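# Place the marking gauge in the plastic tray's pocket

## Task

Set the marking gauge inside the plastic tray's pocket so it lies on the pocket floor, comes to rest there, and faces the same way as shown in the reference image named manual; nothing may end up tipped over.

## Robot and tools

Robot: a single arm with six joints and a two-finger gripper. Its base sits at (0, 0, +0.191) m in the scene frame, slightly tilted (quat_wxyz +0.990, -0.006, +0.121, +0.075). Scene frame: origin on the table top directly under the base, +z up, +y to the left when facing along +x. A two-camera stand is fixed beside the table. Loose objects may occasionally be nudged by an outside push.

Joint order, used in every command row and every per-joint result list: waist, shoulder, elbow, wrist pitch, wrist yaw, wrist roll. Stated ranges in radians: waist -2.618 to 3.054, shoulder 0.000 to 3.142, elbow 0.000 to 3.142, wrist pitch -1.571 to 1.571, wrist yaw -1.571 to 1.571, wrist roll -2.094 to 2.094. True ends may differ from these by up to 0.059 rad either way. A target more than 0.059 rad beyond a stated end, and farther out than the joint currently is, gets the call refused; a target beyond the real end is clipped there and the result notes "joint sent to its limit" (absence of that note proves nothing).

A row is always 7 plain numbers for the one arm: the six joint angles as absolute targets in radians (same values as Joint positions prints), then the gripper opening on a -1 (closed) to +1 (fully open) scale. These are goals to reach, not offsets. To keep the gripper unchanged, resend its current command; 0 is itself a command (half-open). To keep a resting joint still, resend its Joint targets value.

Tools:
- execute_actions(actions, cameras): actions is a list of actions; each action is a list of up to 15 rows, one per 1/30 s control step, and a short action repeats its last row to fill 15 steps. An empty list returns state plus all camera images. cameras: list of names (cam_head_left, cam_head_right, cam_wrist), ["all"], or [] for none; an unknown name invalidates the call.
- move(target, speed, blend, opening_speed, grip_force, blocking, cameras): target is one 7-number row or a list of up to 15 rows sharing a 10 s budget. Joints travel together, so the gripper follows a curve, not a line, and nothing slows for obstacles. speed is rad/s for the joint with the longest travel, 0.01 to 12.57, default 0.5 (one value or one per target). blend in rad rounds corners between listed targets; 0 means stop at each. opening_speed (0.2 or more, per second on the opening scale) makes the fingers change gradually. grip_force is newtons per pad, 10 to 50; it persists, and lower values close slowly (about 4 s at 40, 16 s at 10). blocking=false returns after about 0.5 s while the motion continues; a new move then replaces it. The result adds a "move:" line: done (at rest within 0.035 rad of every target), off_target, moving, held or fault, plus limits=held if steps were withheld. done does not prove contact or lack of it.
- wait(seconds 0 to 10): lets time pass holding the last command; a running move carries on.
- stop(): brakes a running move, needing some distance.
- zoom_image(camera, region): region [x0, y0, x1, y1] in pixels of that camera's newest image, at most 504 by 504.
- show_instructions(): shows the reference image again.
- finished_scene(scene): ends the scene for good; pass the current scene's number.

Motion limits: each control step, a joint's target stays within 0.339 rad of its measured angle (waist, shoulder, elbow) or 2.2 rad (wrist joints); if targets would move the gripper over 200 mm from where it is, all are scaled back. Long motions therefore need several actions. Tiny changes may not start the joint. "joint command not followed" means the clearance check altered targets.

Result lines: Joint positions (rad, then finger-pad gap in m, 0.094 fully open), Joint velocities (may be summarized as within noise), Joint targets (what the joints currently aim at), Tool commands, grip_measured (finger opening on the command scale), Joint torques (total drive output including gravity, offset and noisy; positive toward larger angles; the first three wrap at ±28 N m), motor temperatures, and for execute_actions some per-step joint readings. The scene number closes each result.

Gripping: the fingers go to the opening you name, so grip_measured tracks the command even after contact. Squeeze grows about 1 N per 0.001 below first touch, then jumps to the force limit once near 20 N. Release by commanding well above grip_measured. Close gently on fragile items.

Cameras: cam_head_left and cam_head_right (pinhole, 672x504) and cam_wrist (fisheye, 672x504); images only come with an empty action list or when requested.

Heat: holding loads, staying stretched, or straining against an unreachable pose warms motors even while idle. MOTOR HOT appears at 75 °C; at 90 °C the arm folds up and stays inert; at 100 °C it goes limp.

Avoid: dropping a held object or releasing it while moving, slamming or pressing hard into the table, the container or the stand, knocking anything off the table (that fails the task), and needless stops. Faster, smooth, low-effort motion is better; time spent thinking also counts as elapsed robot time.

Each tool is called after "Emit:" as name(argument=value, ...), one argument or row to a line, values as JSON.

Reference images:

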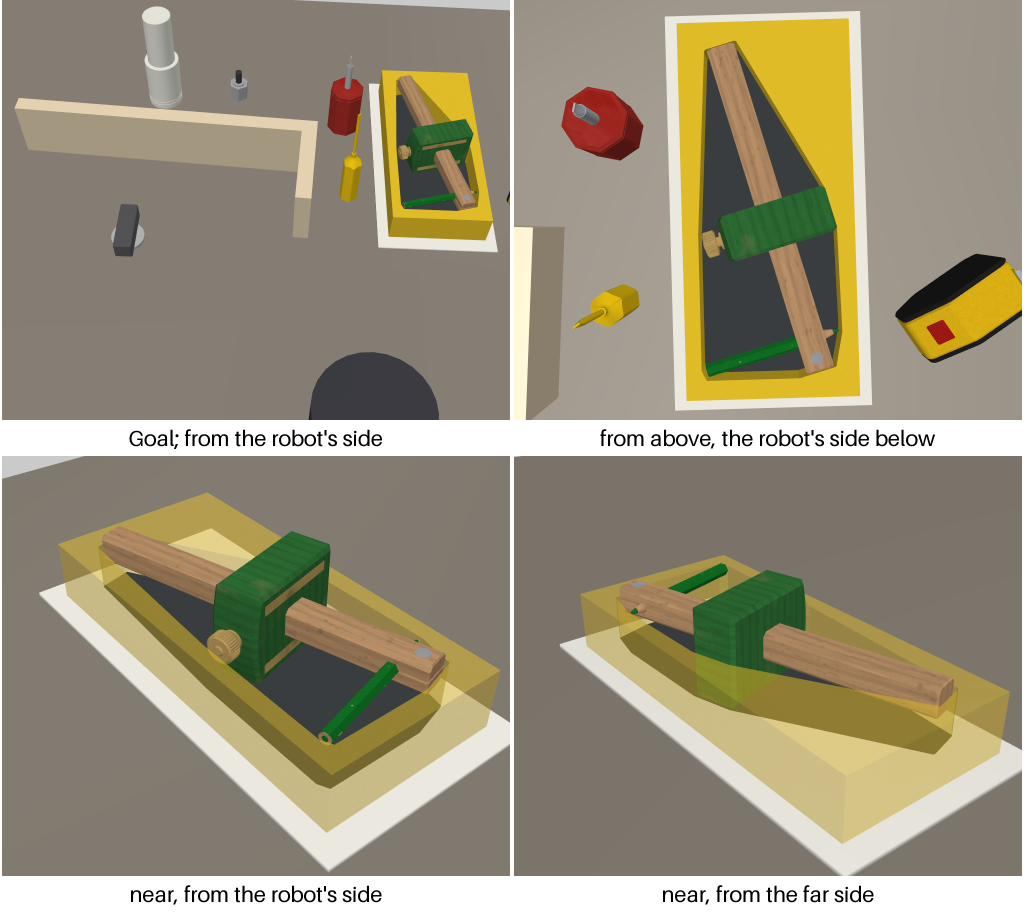

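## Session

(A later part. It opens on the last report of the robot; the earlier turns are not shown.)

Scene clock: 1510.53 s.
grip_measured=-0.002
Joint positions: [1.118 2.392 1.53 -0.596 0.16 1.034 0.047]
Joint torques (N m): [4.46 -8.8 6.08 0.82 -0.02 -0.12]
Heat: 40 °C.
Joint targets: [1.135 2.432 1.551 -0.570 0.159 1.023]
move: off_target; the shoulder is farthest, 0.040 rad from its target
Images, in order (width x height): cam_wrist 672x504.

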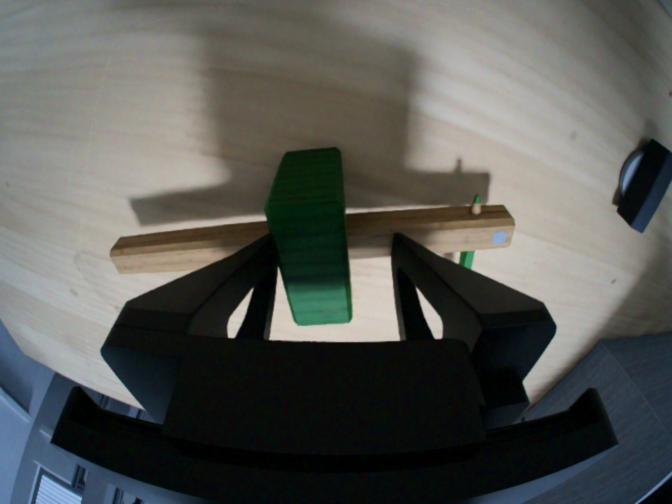

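Emit:
move(
  target=[-0.490, 1.843, 0.953, -0.485, -0.156, 0.987, -0.65],
  speed=0.15,
  cameras=["cam_wrist", "cam_head_left", "cam_head_right"],
)

Emit:
zoom_image(
  camera="cam_wrist",
  region=[90, 80, 310, 280],
)

Emit:
zoom_image(
  camera="cam_wrist",
  region=[300, 80, 540, 290],
)

Emit:
zoom_image(
  camera="cam_head_left",
  region=[300, 180, 430, 290],
)

Emit:
zoom_image(
  camera="cam_head_right",
  region=[310, 180, 440, 290],
)

Scene clock: 1927.07 s.
grip_measured=-0.473
Joint positions: [-0.478 1.825 0.965 -0.497 -0.167 0.978 0.025]
Joint torques (N m): [-2 -7.17 3.12 0.63 0.08 0.04]
Heat: 37 °C.
Joint targets: [-0.490 1.843 0.953 -0.485 -0.156 0.987]
move: done

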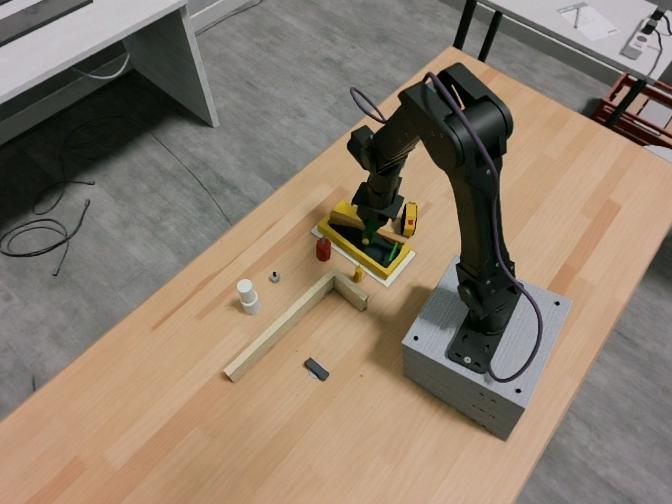

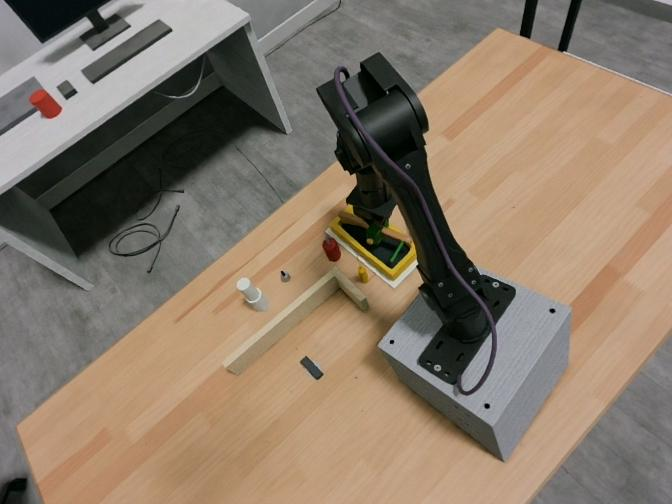

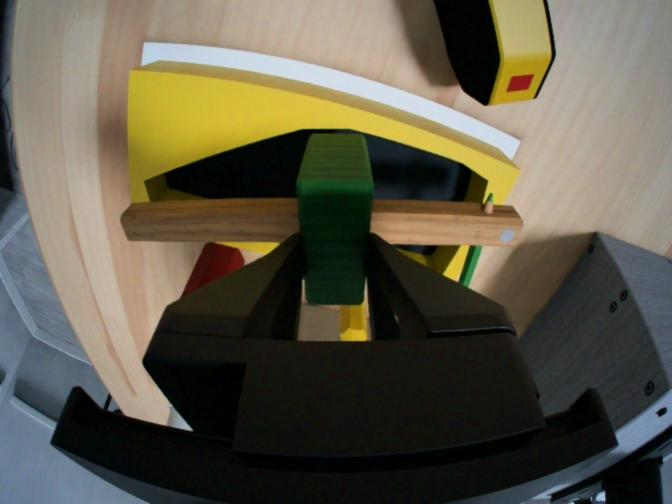

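Scaled by 2.291 from the camera's 672x504 image, which has a finer 960x720 frame.

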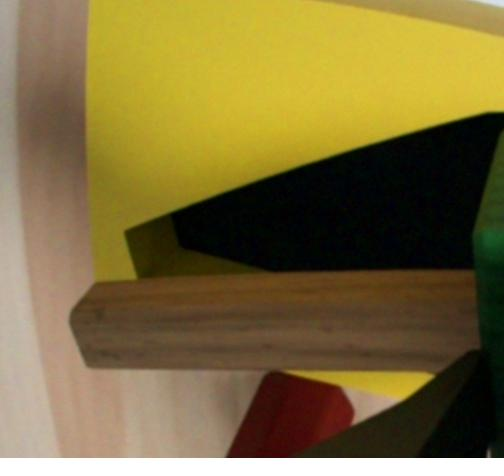

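Scaled by 2.100 from the camera's 672x504 image, which has a finer 960x720 frame.

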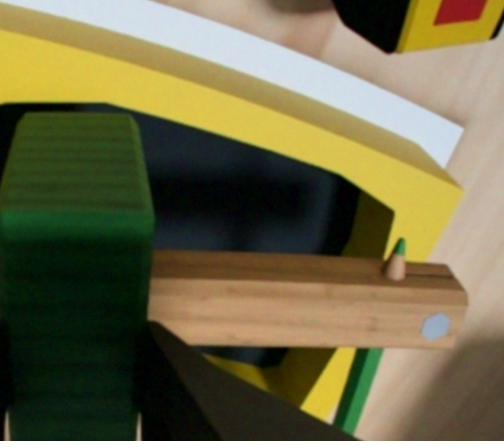

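Scaled by 3.877 from the camera's 672x504 image, which has a finer 960x720 frame.

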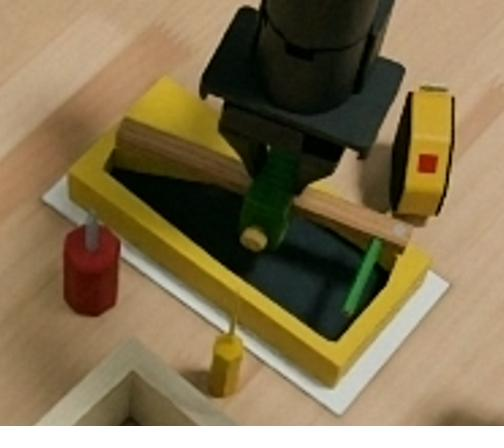

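Scaled by 3.877 from the camera's 672x504 image, which has a finer 960x720 frame.

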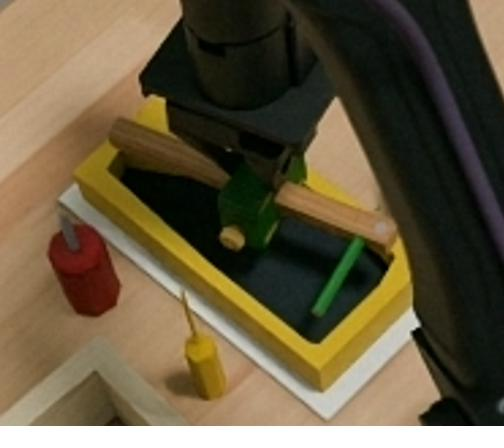

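Emit:
move(
  target=[-0.461, 1.860, 1.003, -0.475, -0.153, 0.995, -0.65],
  speed=0.12,
  cameras=["cam_wrist", "cam_head_left", "cam_head_right"],
)

Emit:
zoom_image(
  camera="cam_wrist",
  region=[90, 80, 310, 280],
)

Emit:
zoom_image(
  camera="cam_wrist",
  region=[300, 80, 540, 290],
)

Emit:
zoom_image(
  camera="cam_head_left",
  region=[300, 180, 430, 290],
)

Emit:
zoom_image(
  camera="cam_head_right",
  region=[310, 180, 440, 290],
)

Scene clock: 1966.30 s.
grip_measured=-0.473
Joint positions: [-0.468 1.844 0.976 -0.485 -0.164 0.986 0.025]
Joint torques (N m): [-0.32 -7.38 6.13 0.61 0.08 0.05]
Heat: 37 °C.
Joint targets: [-0.461 1.860 1.003 -0.475 -0.153 0.995]
move: done

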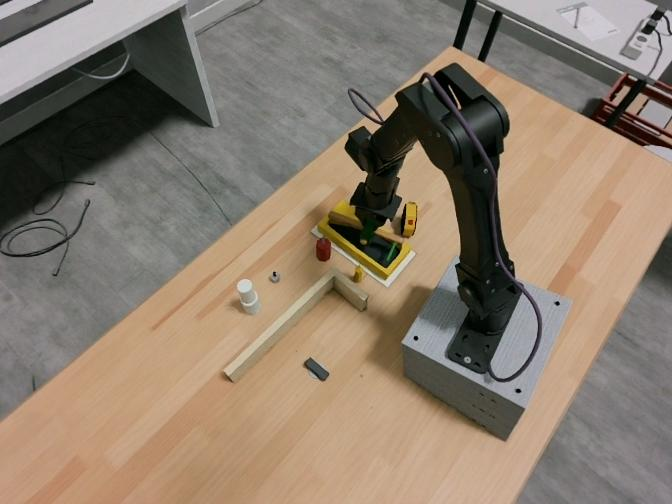

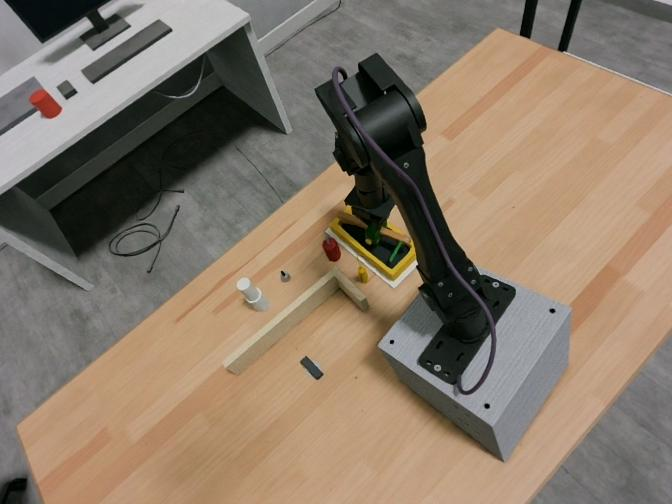

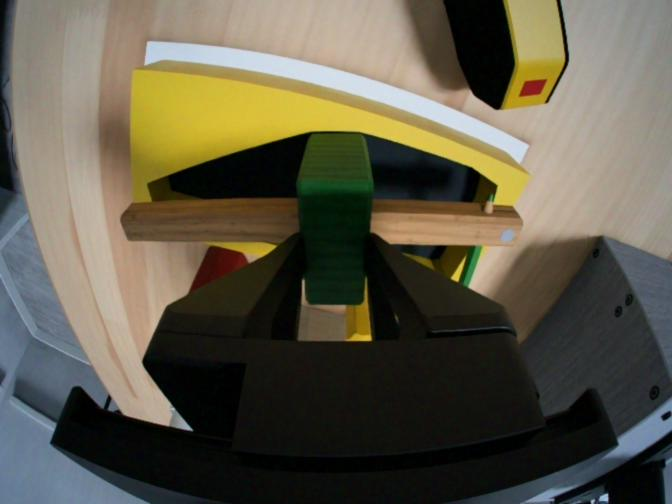

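Scaled by 2.291 from the camera's 672x504 image, which has a finer 960x720 frame.

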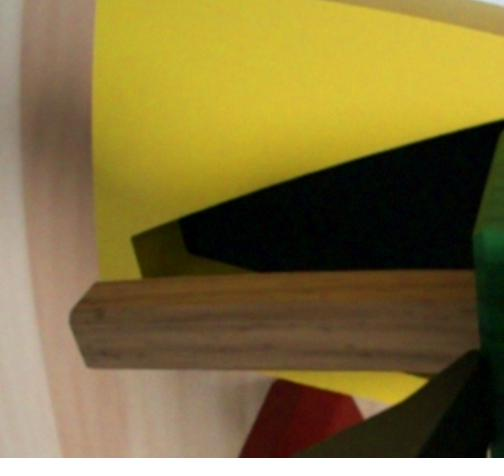

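Scaled by 2.100 from the camera's 672x504 image, which has a finer 960x720 frame.

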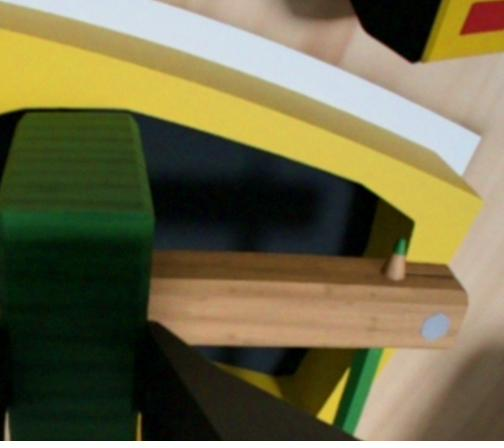

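Scaled by 3.877 from the camera's 672x504 image, which has a finer 960x720 frame.

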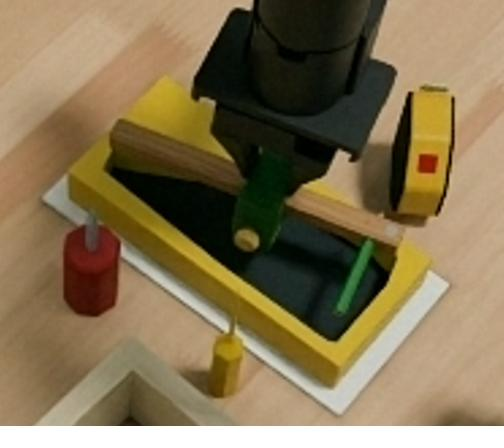

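Scaled by 3.877 from the camera's 672x504 image, which has a finer 960x720 frame.

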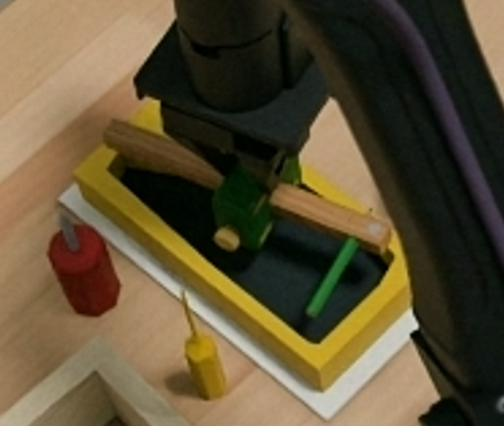

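Emit:
move(
  target=[-0.4576, 1.891, 0.955, -0.4377, -0.153, 0.998, -0.65],
  speed=0.1,
  cameras=["cam_wrist", "cam_head_left", "cam_head_right"],
)

Emit:
zoom_image(
  camera="cam_wrist",
  region=[100, 90, 540, 290],
)

Emit:
zoom_image(
  camera="cam_head_left",
  region=[300, 180, 430, 290],
)

Emit:
zoom_image(
  camera="cam_head_right",
  region=[310, 180, 440, 290],
)

Scene clock: 2034.93 s.
grip_measured=-0.473
Joint positions: [-0.467 1.862 0.976 -0.469 -0.163 0.991 0.025]
Joint torques (N m): [-0.16 -6.53 2.37 0.85 0.08 0.03]
Heat: 37 °C.
Joint targets: [-0.457 1.891 0.955 -0.438 -0.153 0.998]
move: done

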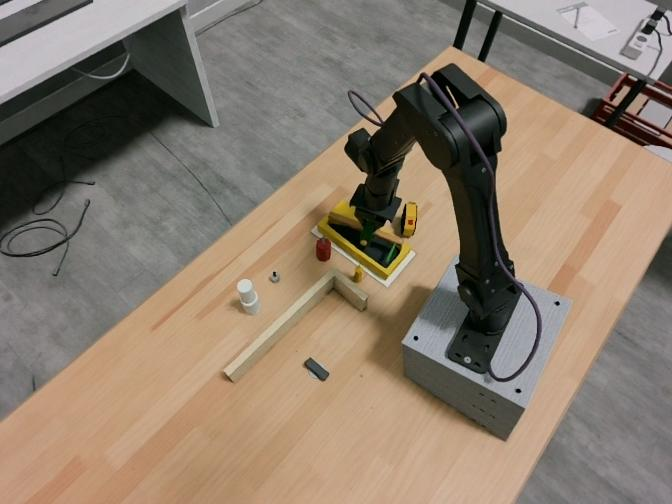

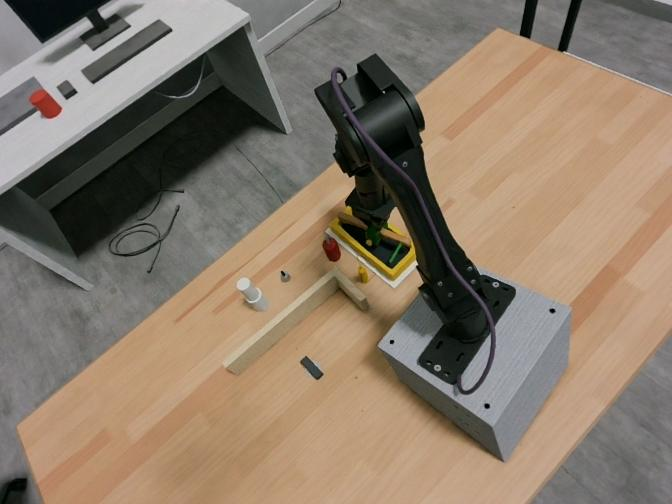

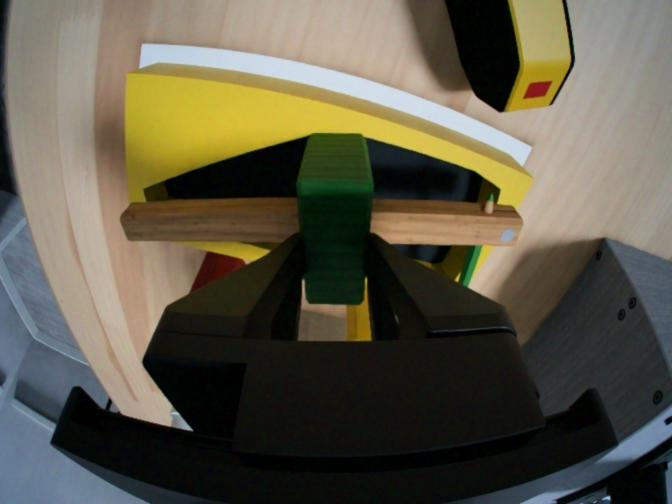

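Scaled by 1.145 from the camera's 672x504 image, which has a finer 960x720 frame.

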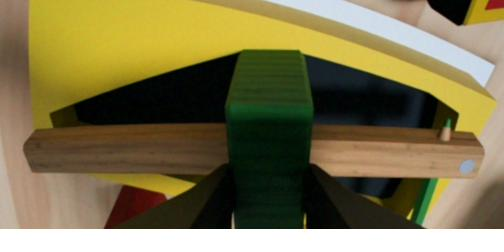

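Scaled by 3.877 from the camera's 672x504 image, which has a finer 960x720 frame.

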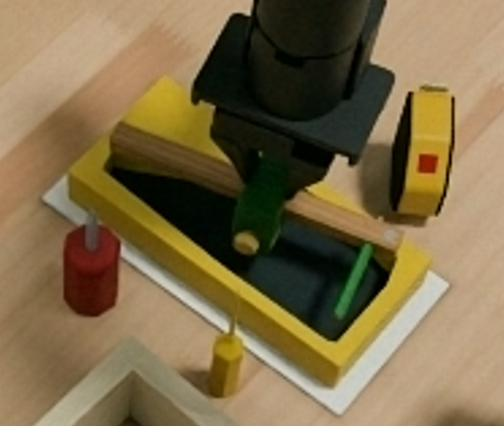

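Scaled by 3.877 from the camera's 672x504 image, which has a finer 960x720 frame.

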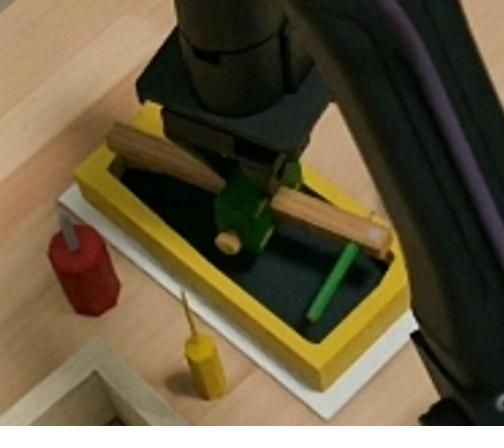

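Emit:
zoom_image(
  camera="cam_wrist",
  region=[270, 110, 400, 210],
)

Emit:
zoom_image(
  camera="cam_head_left",
  region=[310, 195, 420, 275],
)

Scaled by 3.877 from the camera's 672x504 image, which has a finer 960x720 frame.

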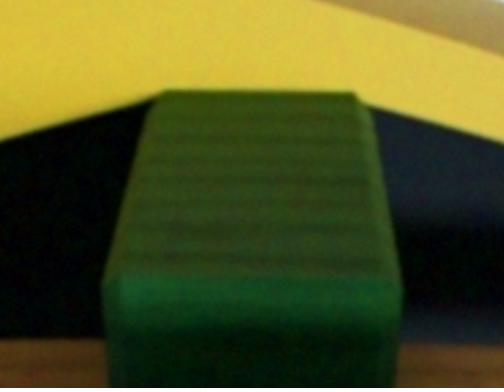

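Scaled by 4.582 from the camera's 672x504 image, which has a finer 960x720 frame.

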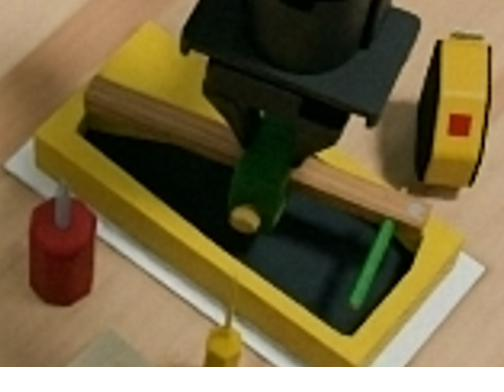

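Emit:
move(
  target=[-0.4520, 1.891, 0.943, -0.430, -0.153, 1.003, -0.65],
  speed=0.05,
  cameras=["cam_wrist"],
)

Emit:
zoom_image(
  camera="cam_wrist",
  region=[270, 110, 400, 210],
)

Emit:
zoom_image(
  camera="cam_wrist",
  region=[100, 90, 540, 290],
)

Scene clock: 2089.70 s.
grip_measured=-0.473
Joint positions: [-0.462 1.862 0.969 -0.461 -0.161 0.995 0.025]
Joint torques (N m): [-0.09 -6.52 2.02 0.86 0.06 0.03]
Heat: 36 °C.
Joint targets: [-0.452 1.891 0.943 -0.430 -0.153 1.003]
move: done
Images, in order (width x height): cam_wrist 672x504.

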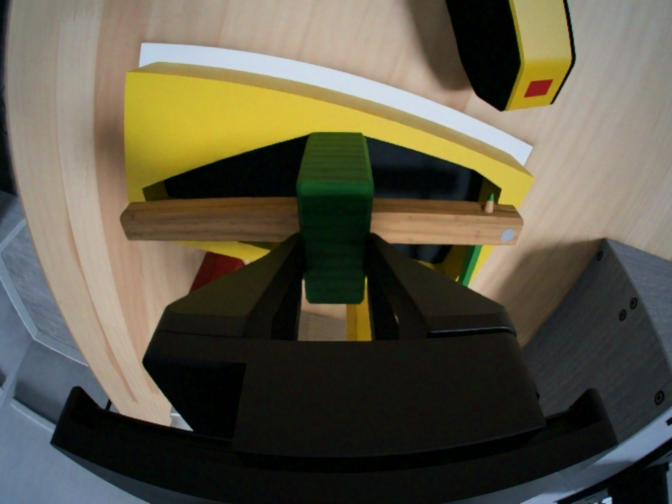

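Scaled by 3.877 from the camera's 672x504 image, which has a finer 960x720 frame.

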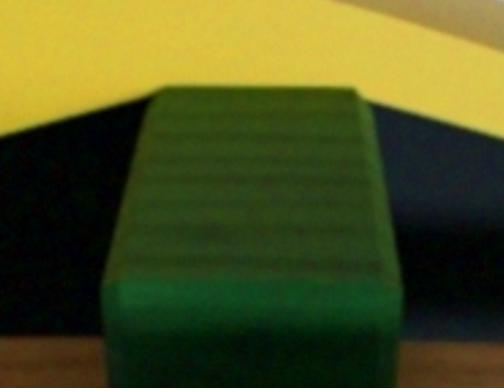

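Scaled by 1.145 from the camera's 672x504 image, which has a finer 960x720 frame.

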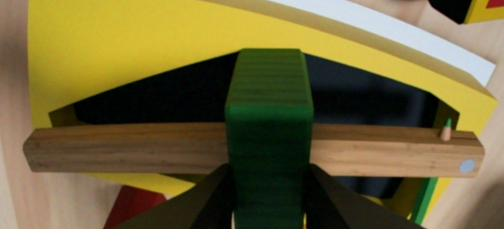

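Emit:
move(
  target=[
    [-0.4520, 1.817, 0.943, -0.453, -0.153, 1.003, -0.65],
    [-0.4465, 1.817, 0.9355, -0.447, -0.153, 1.009, -0.65],
  ],
  speed=0.1,
  cameras=["cam_wrist"],
)

Emit:
zoom_image(
  camera="cam_wrist",
  region=[270, 110, 400, 210],
)

Emit:
zoom_image(
  camera="cam_wrist",
  region=[100, 90, 540, 290],
)

Scene clock: 2139.67 s.
grip_measured=-0.473
Joint positions: [-0.454 1.851 0.949 -0.453 -0.159 1 0.025]
Joint torques (N m): [-0.28 -11 2.84 0.56 0.04 0.06]
Motor temperatures (°C): [28 35 31 29 26 27 35]
Heat: 35 °C.
Joint targets: [-0.446 1.817 0.936 -0.447 -0.153 1.009]
move: done
Images, in order (width x height): cam_wrist 672x504.

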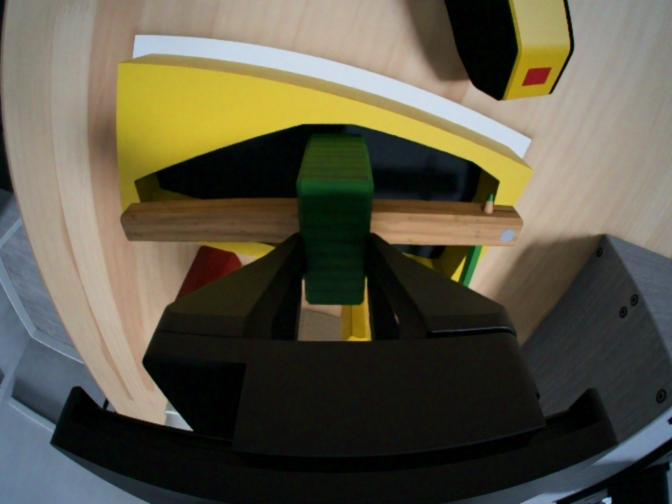

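Scaled by 3.877 from the camera's 672x504 image, which has a finer 960x720 frame.

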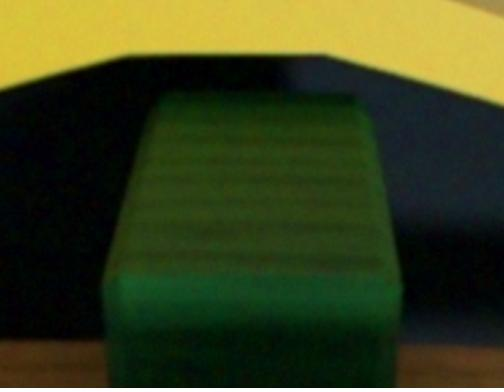

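Scaled by 1.145 from the camera's 672x504 image, which has a finer 960x720 frame.

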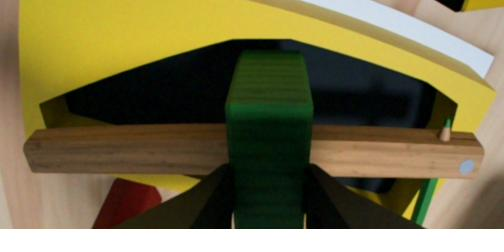

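Emit:
move(
  target=[-0.4465, 1.884, 0.996, -0.447, -0.153, 1.009, -0.65],
  speed=0.1,
  cameras=["cam_wrist"],
)

Emit:
zoom_image(
  camera="cam_wrist",
  region=[270, 110, 400, 210],
)

Emit:
zoom_image(
  camera="cam_wrist",
  region=[100, 90, 540, 290],
)

Scene clock: 2165.33 s.
grip_measured=-0.473
Joint positions: [-0.454 1.867 0.97 -0.453 -0.159 1.001 0.025]
Joint torques (N m): [-0.28 -7.36 5.93 0.58 0.04 0.05]
Heat: 35 °C.
Joint targets: [-0.446 1.884 0.996 -0.447 -0.153 1.009]
move: done
Images, in order (width x height): cam_wrist 672x504.

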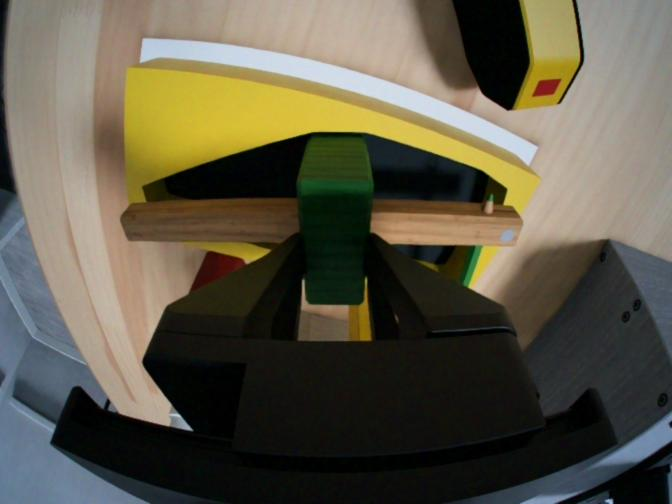

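Scaled by 3.877 from the camera's 672x504 image, which has a finer 960x720 frame.

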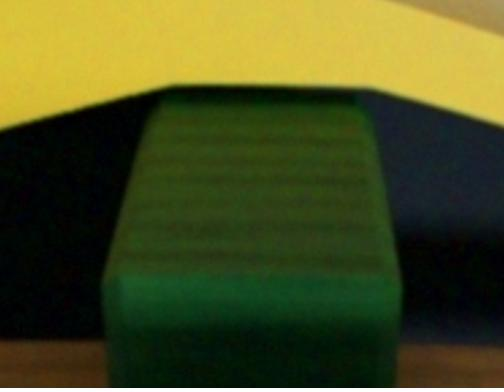

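Scaled by 1.145 from the camera's 672x504 image, which has a finer 960x720 frame.

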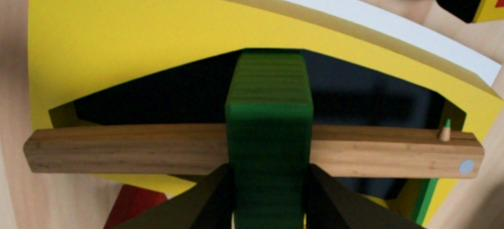

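Emit:
zoom_image(
  camera="cam_wrist",
  region=[410, 150, 560, 300],
)

Emit:
zoom_image(
  camera="cam_wrist",
  region=[100, 150, 250, 280],
)

Emit:
execute_actions(
  actions=[],
)

Emit:
zoom_image(
  camera="cam_head_left",
  region=[310, 195, 420, 275],
)

Emit:
zoom_image(
  camera="cam_head_right",
  region=[325, 195, 435, 275],
)

Scaled by 3.360 from the camera's 672x504 image, which has a finer 960x720 frame.

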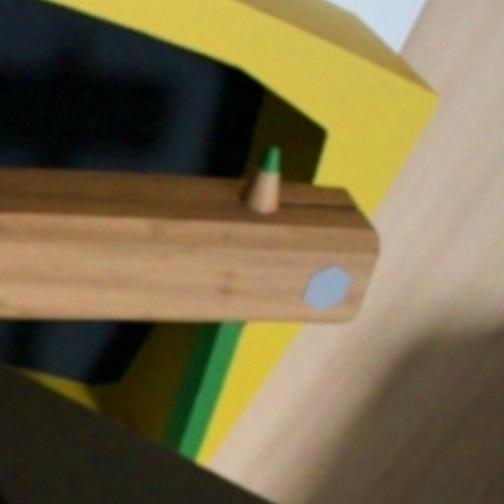

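Scaled by 3.360 from the camera's 672x504 image, which has a finer 960x720 frame.

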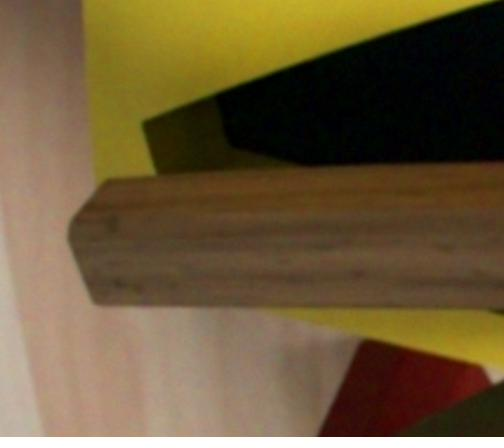

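Scene clock: 2198.60 s.
grip_measured=-0.473
Joint positions: [-0.454 1.867 0.97 -0.453 -0.159 1.001 0.025]
Joint velocities: within noise
Joint torques (N m): [-0.29 -7.38 5.91 0.57 0.03 0.05]
Motor temperatures (°C): [28 36 33 29 26 27 35]
Heat: 36 °C.
Joint targets: [-0.446 1.884 0.996 -0.447 -0.153 1.009]
Tool commands: gripper/opening=-0.65

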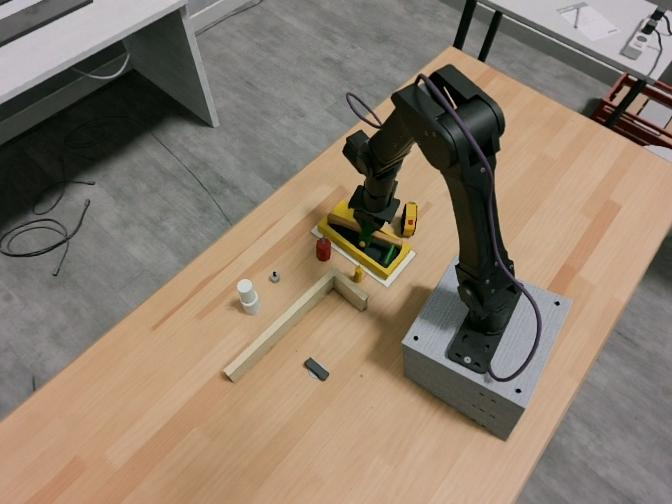

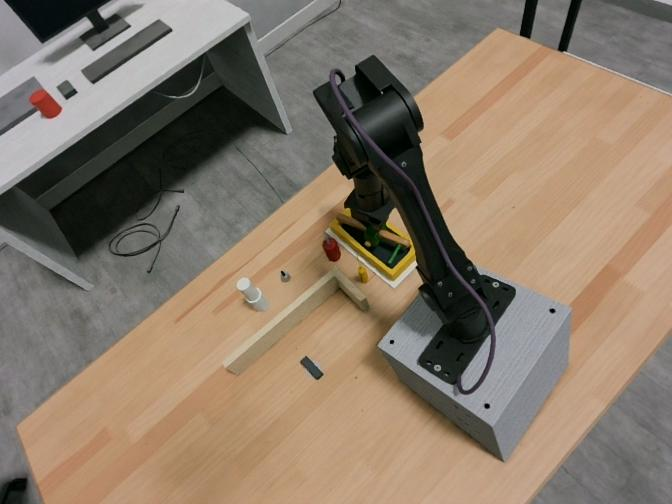

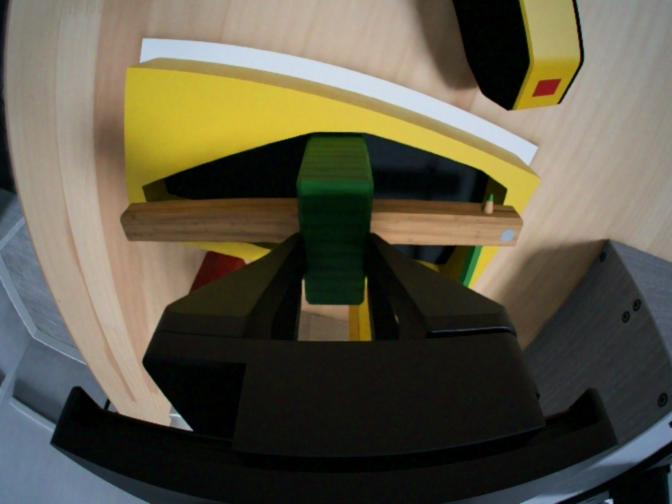

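Scaled by 4.582 from the camera's 672x504 image, which has a finer 960x720 frame.

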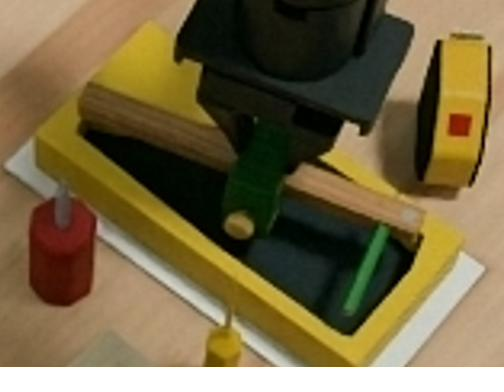

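Scaled by 4.582 from the camera's 672x504 image, which has a finer 960x720 frame.

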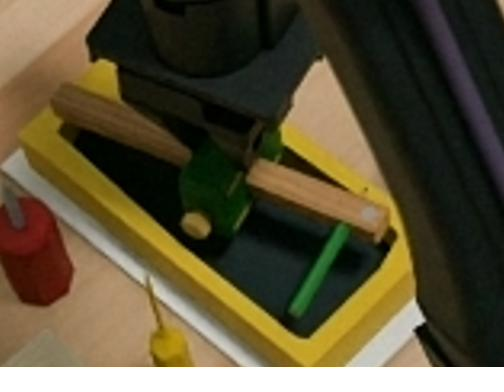

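Emit:
move(
  target=[-0.445, 1.915, 0.945, -0.409, -0.153, 1.011, -0.65],
  speed=0.08,
  cameras=["cam_wrist"],
)

Emit:
zoom_image(
  camera="cam_wrist",
  region=[270, 110, 400, 210],
)

Emit:
zoom_image(
  camera="cam_wrist",
  region=[100, 90, 540, 290],
)

Scene clock: 2225.40 s.
grip_measured=-0.473
Joint positions: [-0.454 1.899 0.958 -0.421 -0.159 1.002 0.025]
Joint torques (N m): [-0.16 -7.47 2.69 0.61 0.03 0.05]
Heat: 36 °C.
Joint targets: [-0.445 1.915 0.945 -0.409 -0.153 1.011]
move: done
Images, in order (width x height): cam_wrist 672x504.

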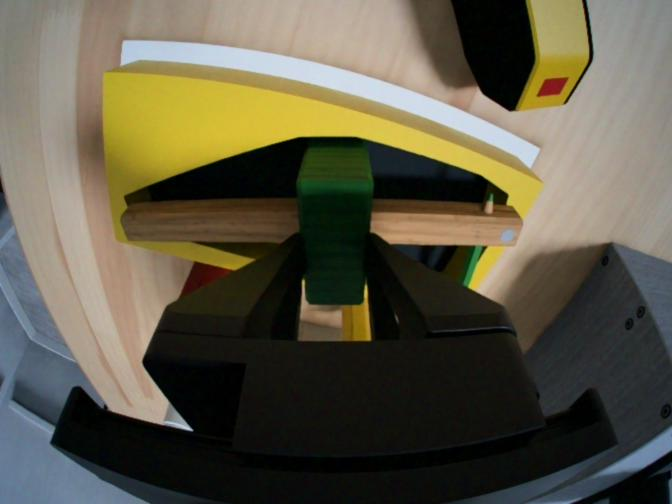

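Scaled by 3.877 from the camera's 672x504 image, which has a finer 960x720 frame.

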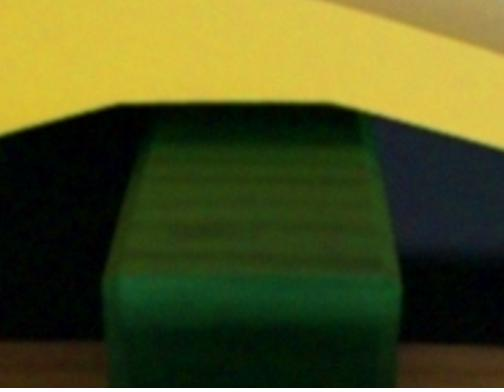

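Scaled by 1.145 from the camera's 672x504 image, which has a finer 960x720 frame.

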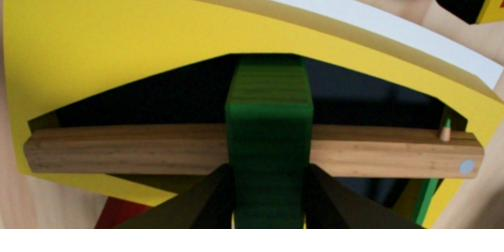

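Emit:
move(
  target=[-0.444, 1.923, 0.992, -0.401, -0.153, 1.011, -0.65],
  speed=0.08,
  cameras=["cam_wrist"],
)

Emit:
zoom_image(
  camera="cam_wrist",
  region=[270, 110, 400, 210],
)

Emit:
zoom_image(
  camera="cam_wrist",
  region=[100, 90, 540, 290],
)

Scene clock: 2270.60 s.
grip_measured=-0.473
Joint positions: [-0.454 1.906 0.967 -0.411 -0.159 1.003 0.025]
Joint torques (N m): [-0.12 -7.51 5.67 0.62 0.04 0.05]
Heat: 36 °C.
Joint targets: [-0.444 1.923 0.992 -0.401 -0.153 1.011]
move: done
Images, in order (width x height): cam_wrist 672x504.

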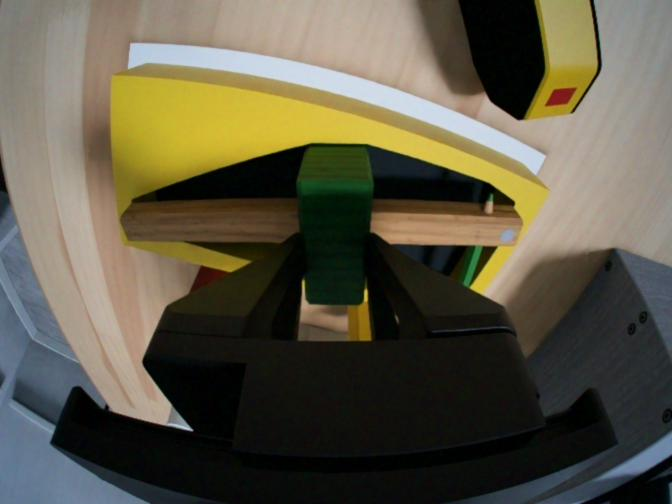

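Scaled by 3.877 from the camera's 672x504 image, which has a finer 960x720 frame.

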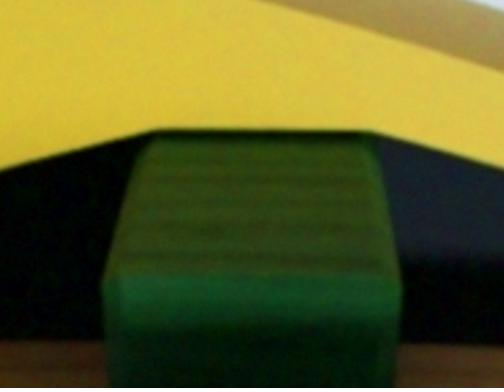

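Scaled by 1.145 from the camera's 672x504 image, which has a finer 960x720 frame.

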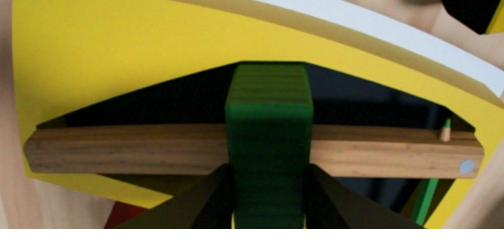

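Emit:
move(
  target=[-0.439, 1.950, 0.992, -0.378, -0.153, 1.016, -0.65],
  speed=0.08,
  cameras=["cam_wrist"],
)

Emit:
zoom_image(
  camera="cam_wrist",
  region=[270, 110, 400, 210],
)

Emit:
zoom_image(
  camera="cam_wrist",
  region=[100, 90, 540, 290],
)

Scene clock: 2291.07 s.
grip_measured=-0.473
Joint positions: [-0.447 1.933 0.967 -0.39 -0.159 1.007 0.025]
Joint torques (N m): [-0.24 -7.57 5.55 0.62 0.03 0.05]
Heat: 36 °C.
Joint targets: [-0.439 1.950 0.992 -0.378 -0.153 1.016]
move: done
Images, in order (width x height): cam_wrist 672x504.

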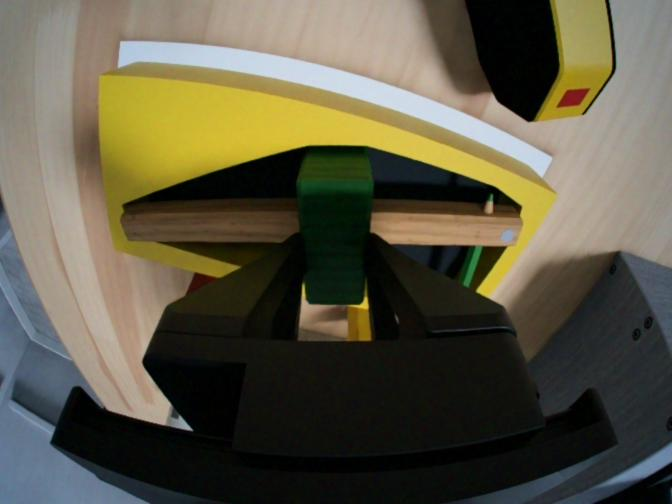

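Scaled by 3.877 from the camera's 672x504 image, which has a finer 960x720 frame.

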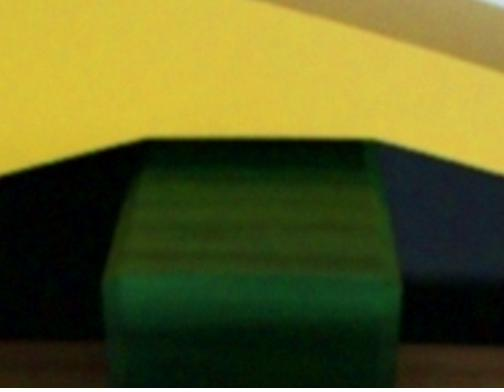

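Scaled by 1.145 from the camera's 672x504 image, which has a finer 960x720 frame.

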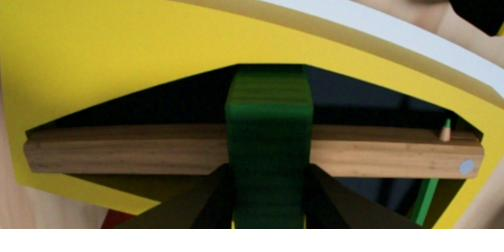

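Emit:
zoom_image(
  camera="cam_wrist",
  region=[90, 150, 240, 280],
)

Emit:
zoom_image(
  camera="cam_wrist",
  region=[420, 160, 570, 310],
)

Scaled by 3.360 from the camera's 672x504 image, which has a finer 960x720 frame.

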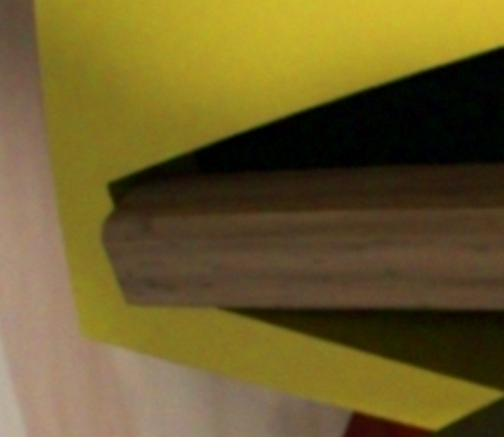

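Scaled by 3.360 from the camera's 672x504 image, which has a finer 960x720 frame.

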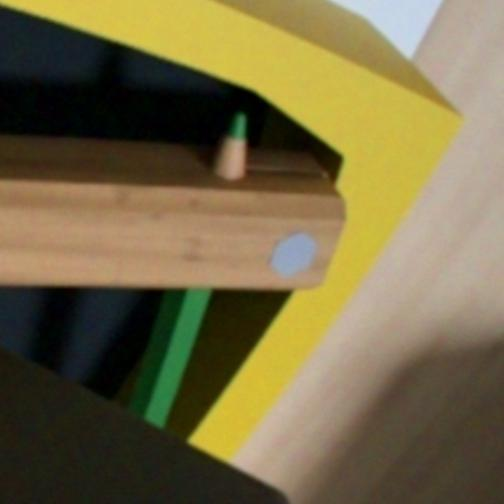

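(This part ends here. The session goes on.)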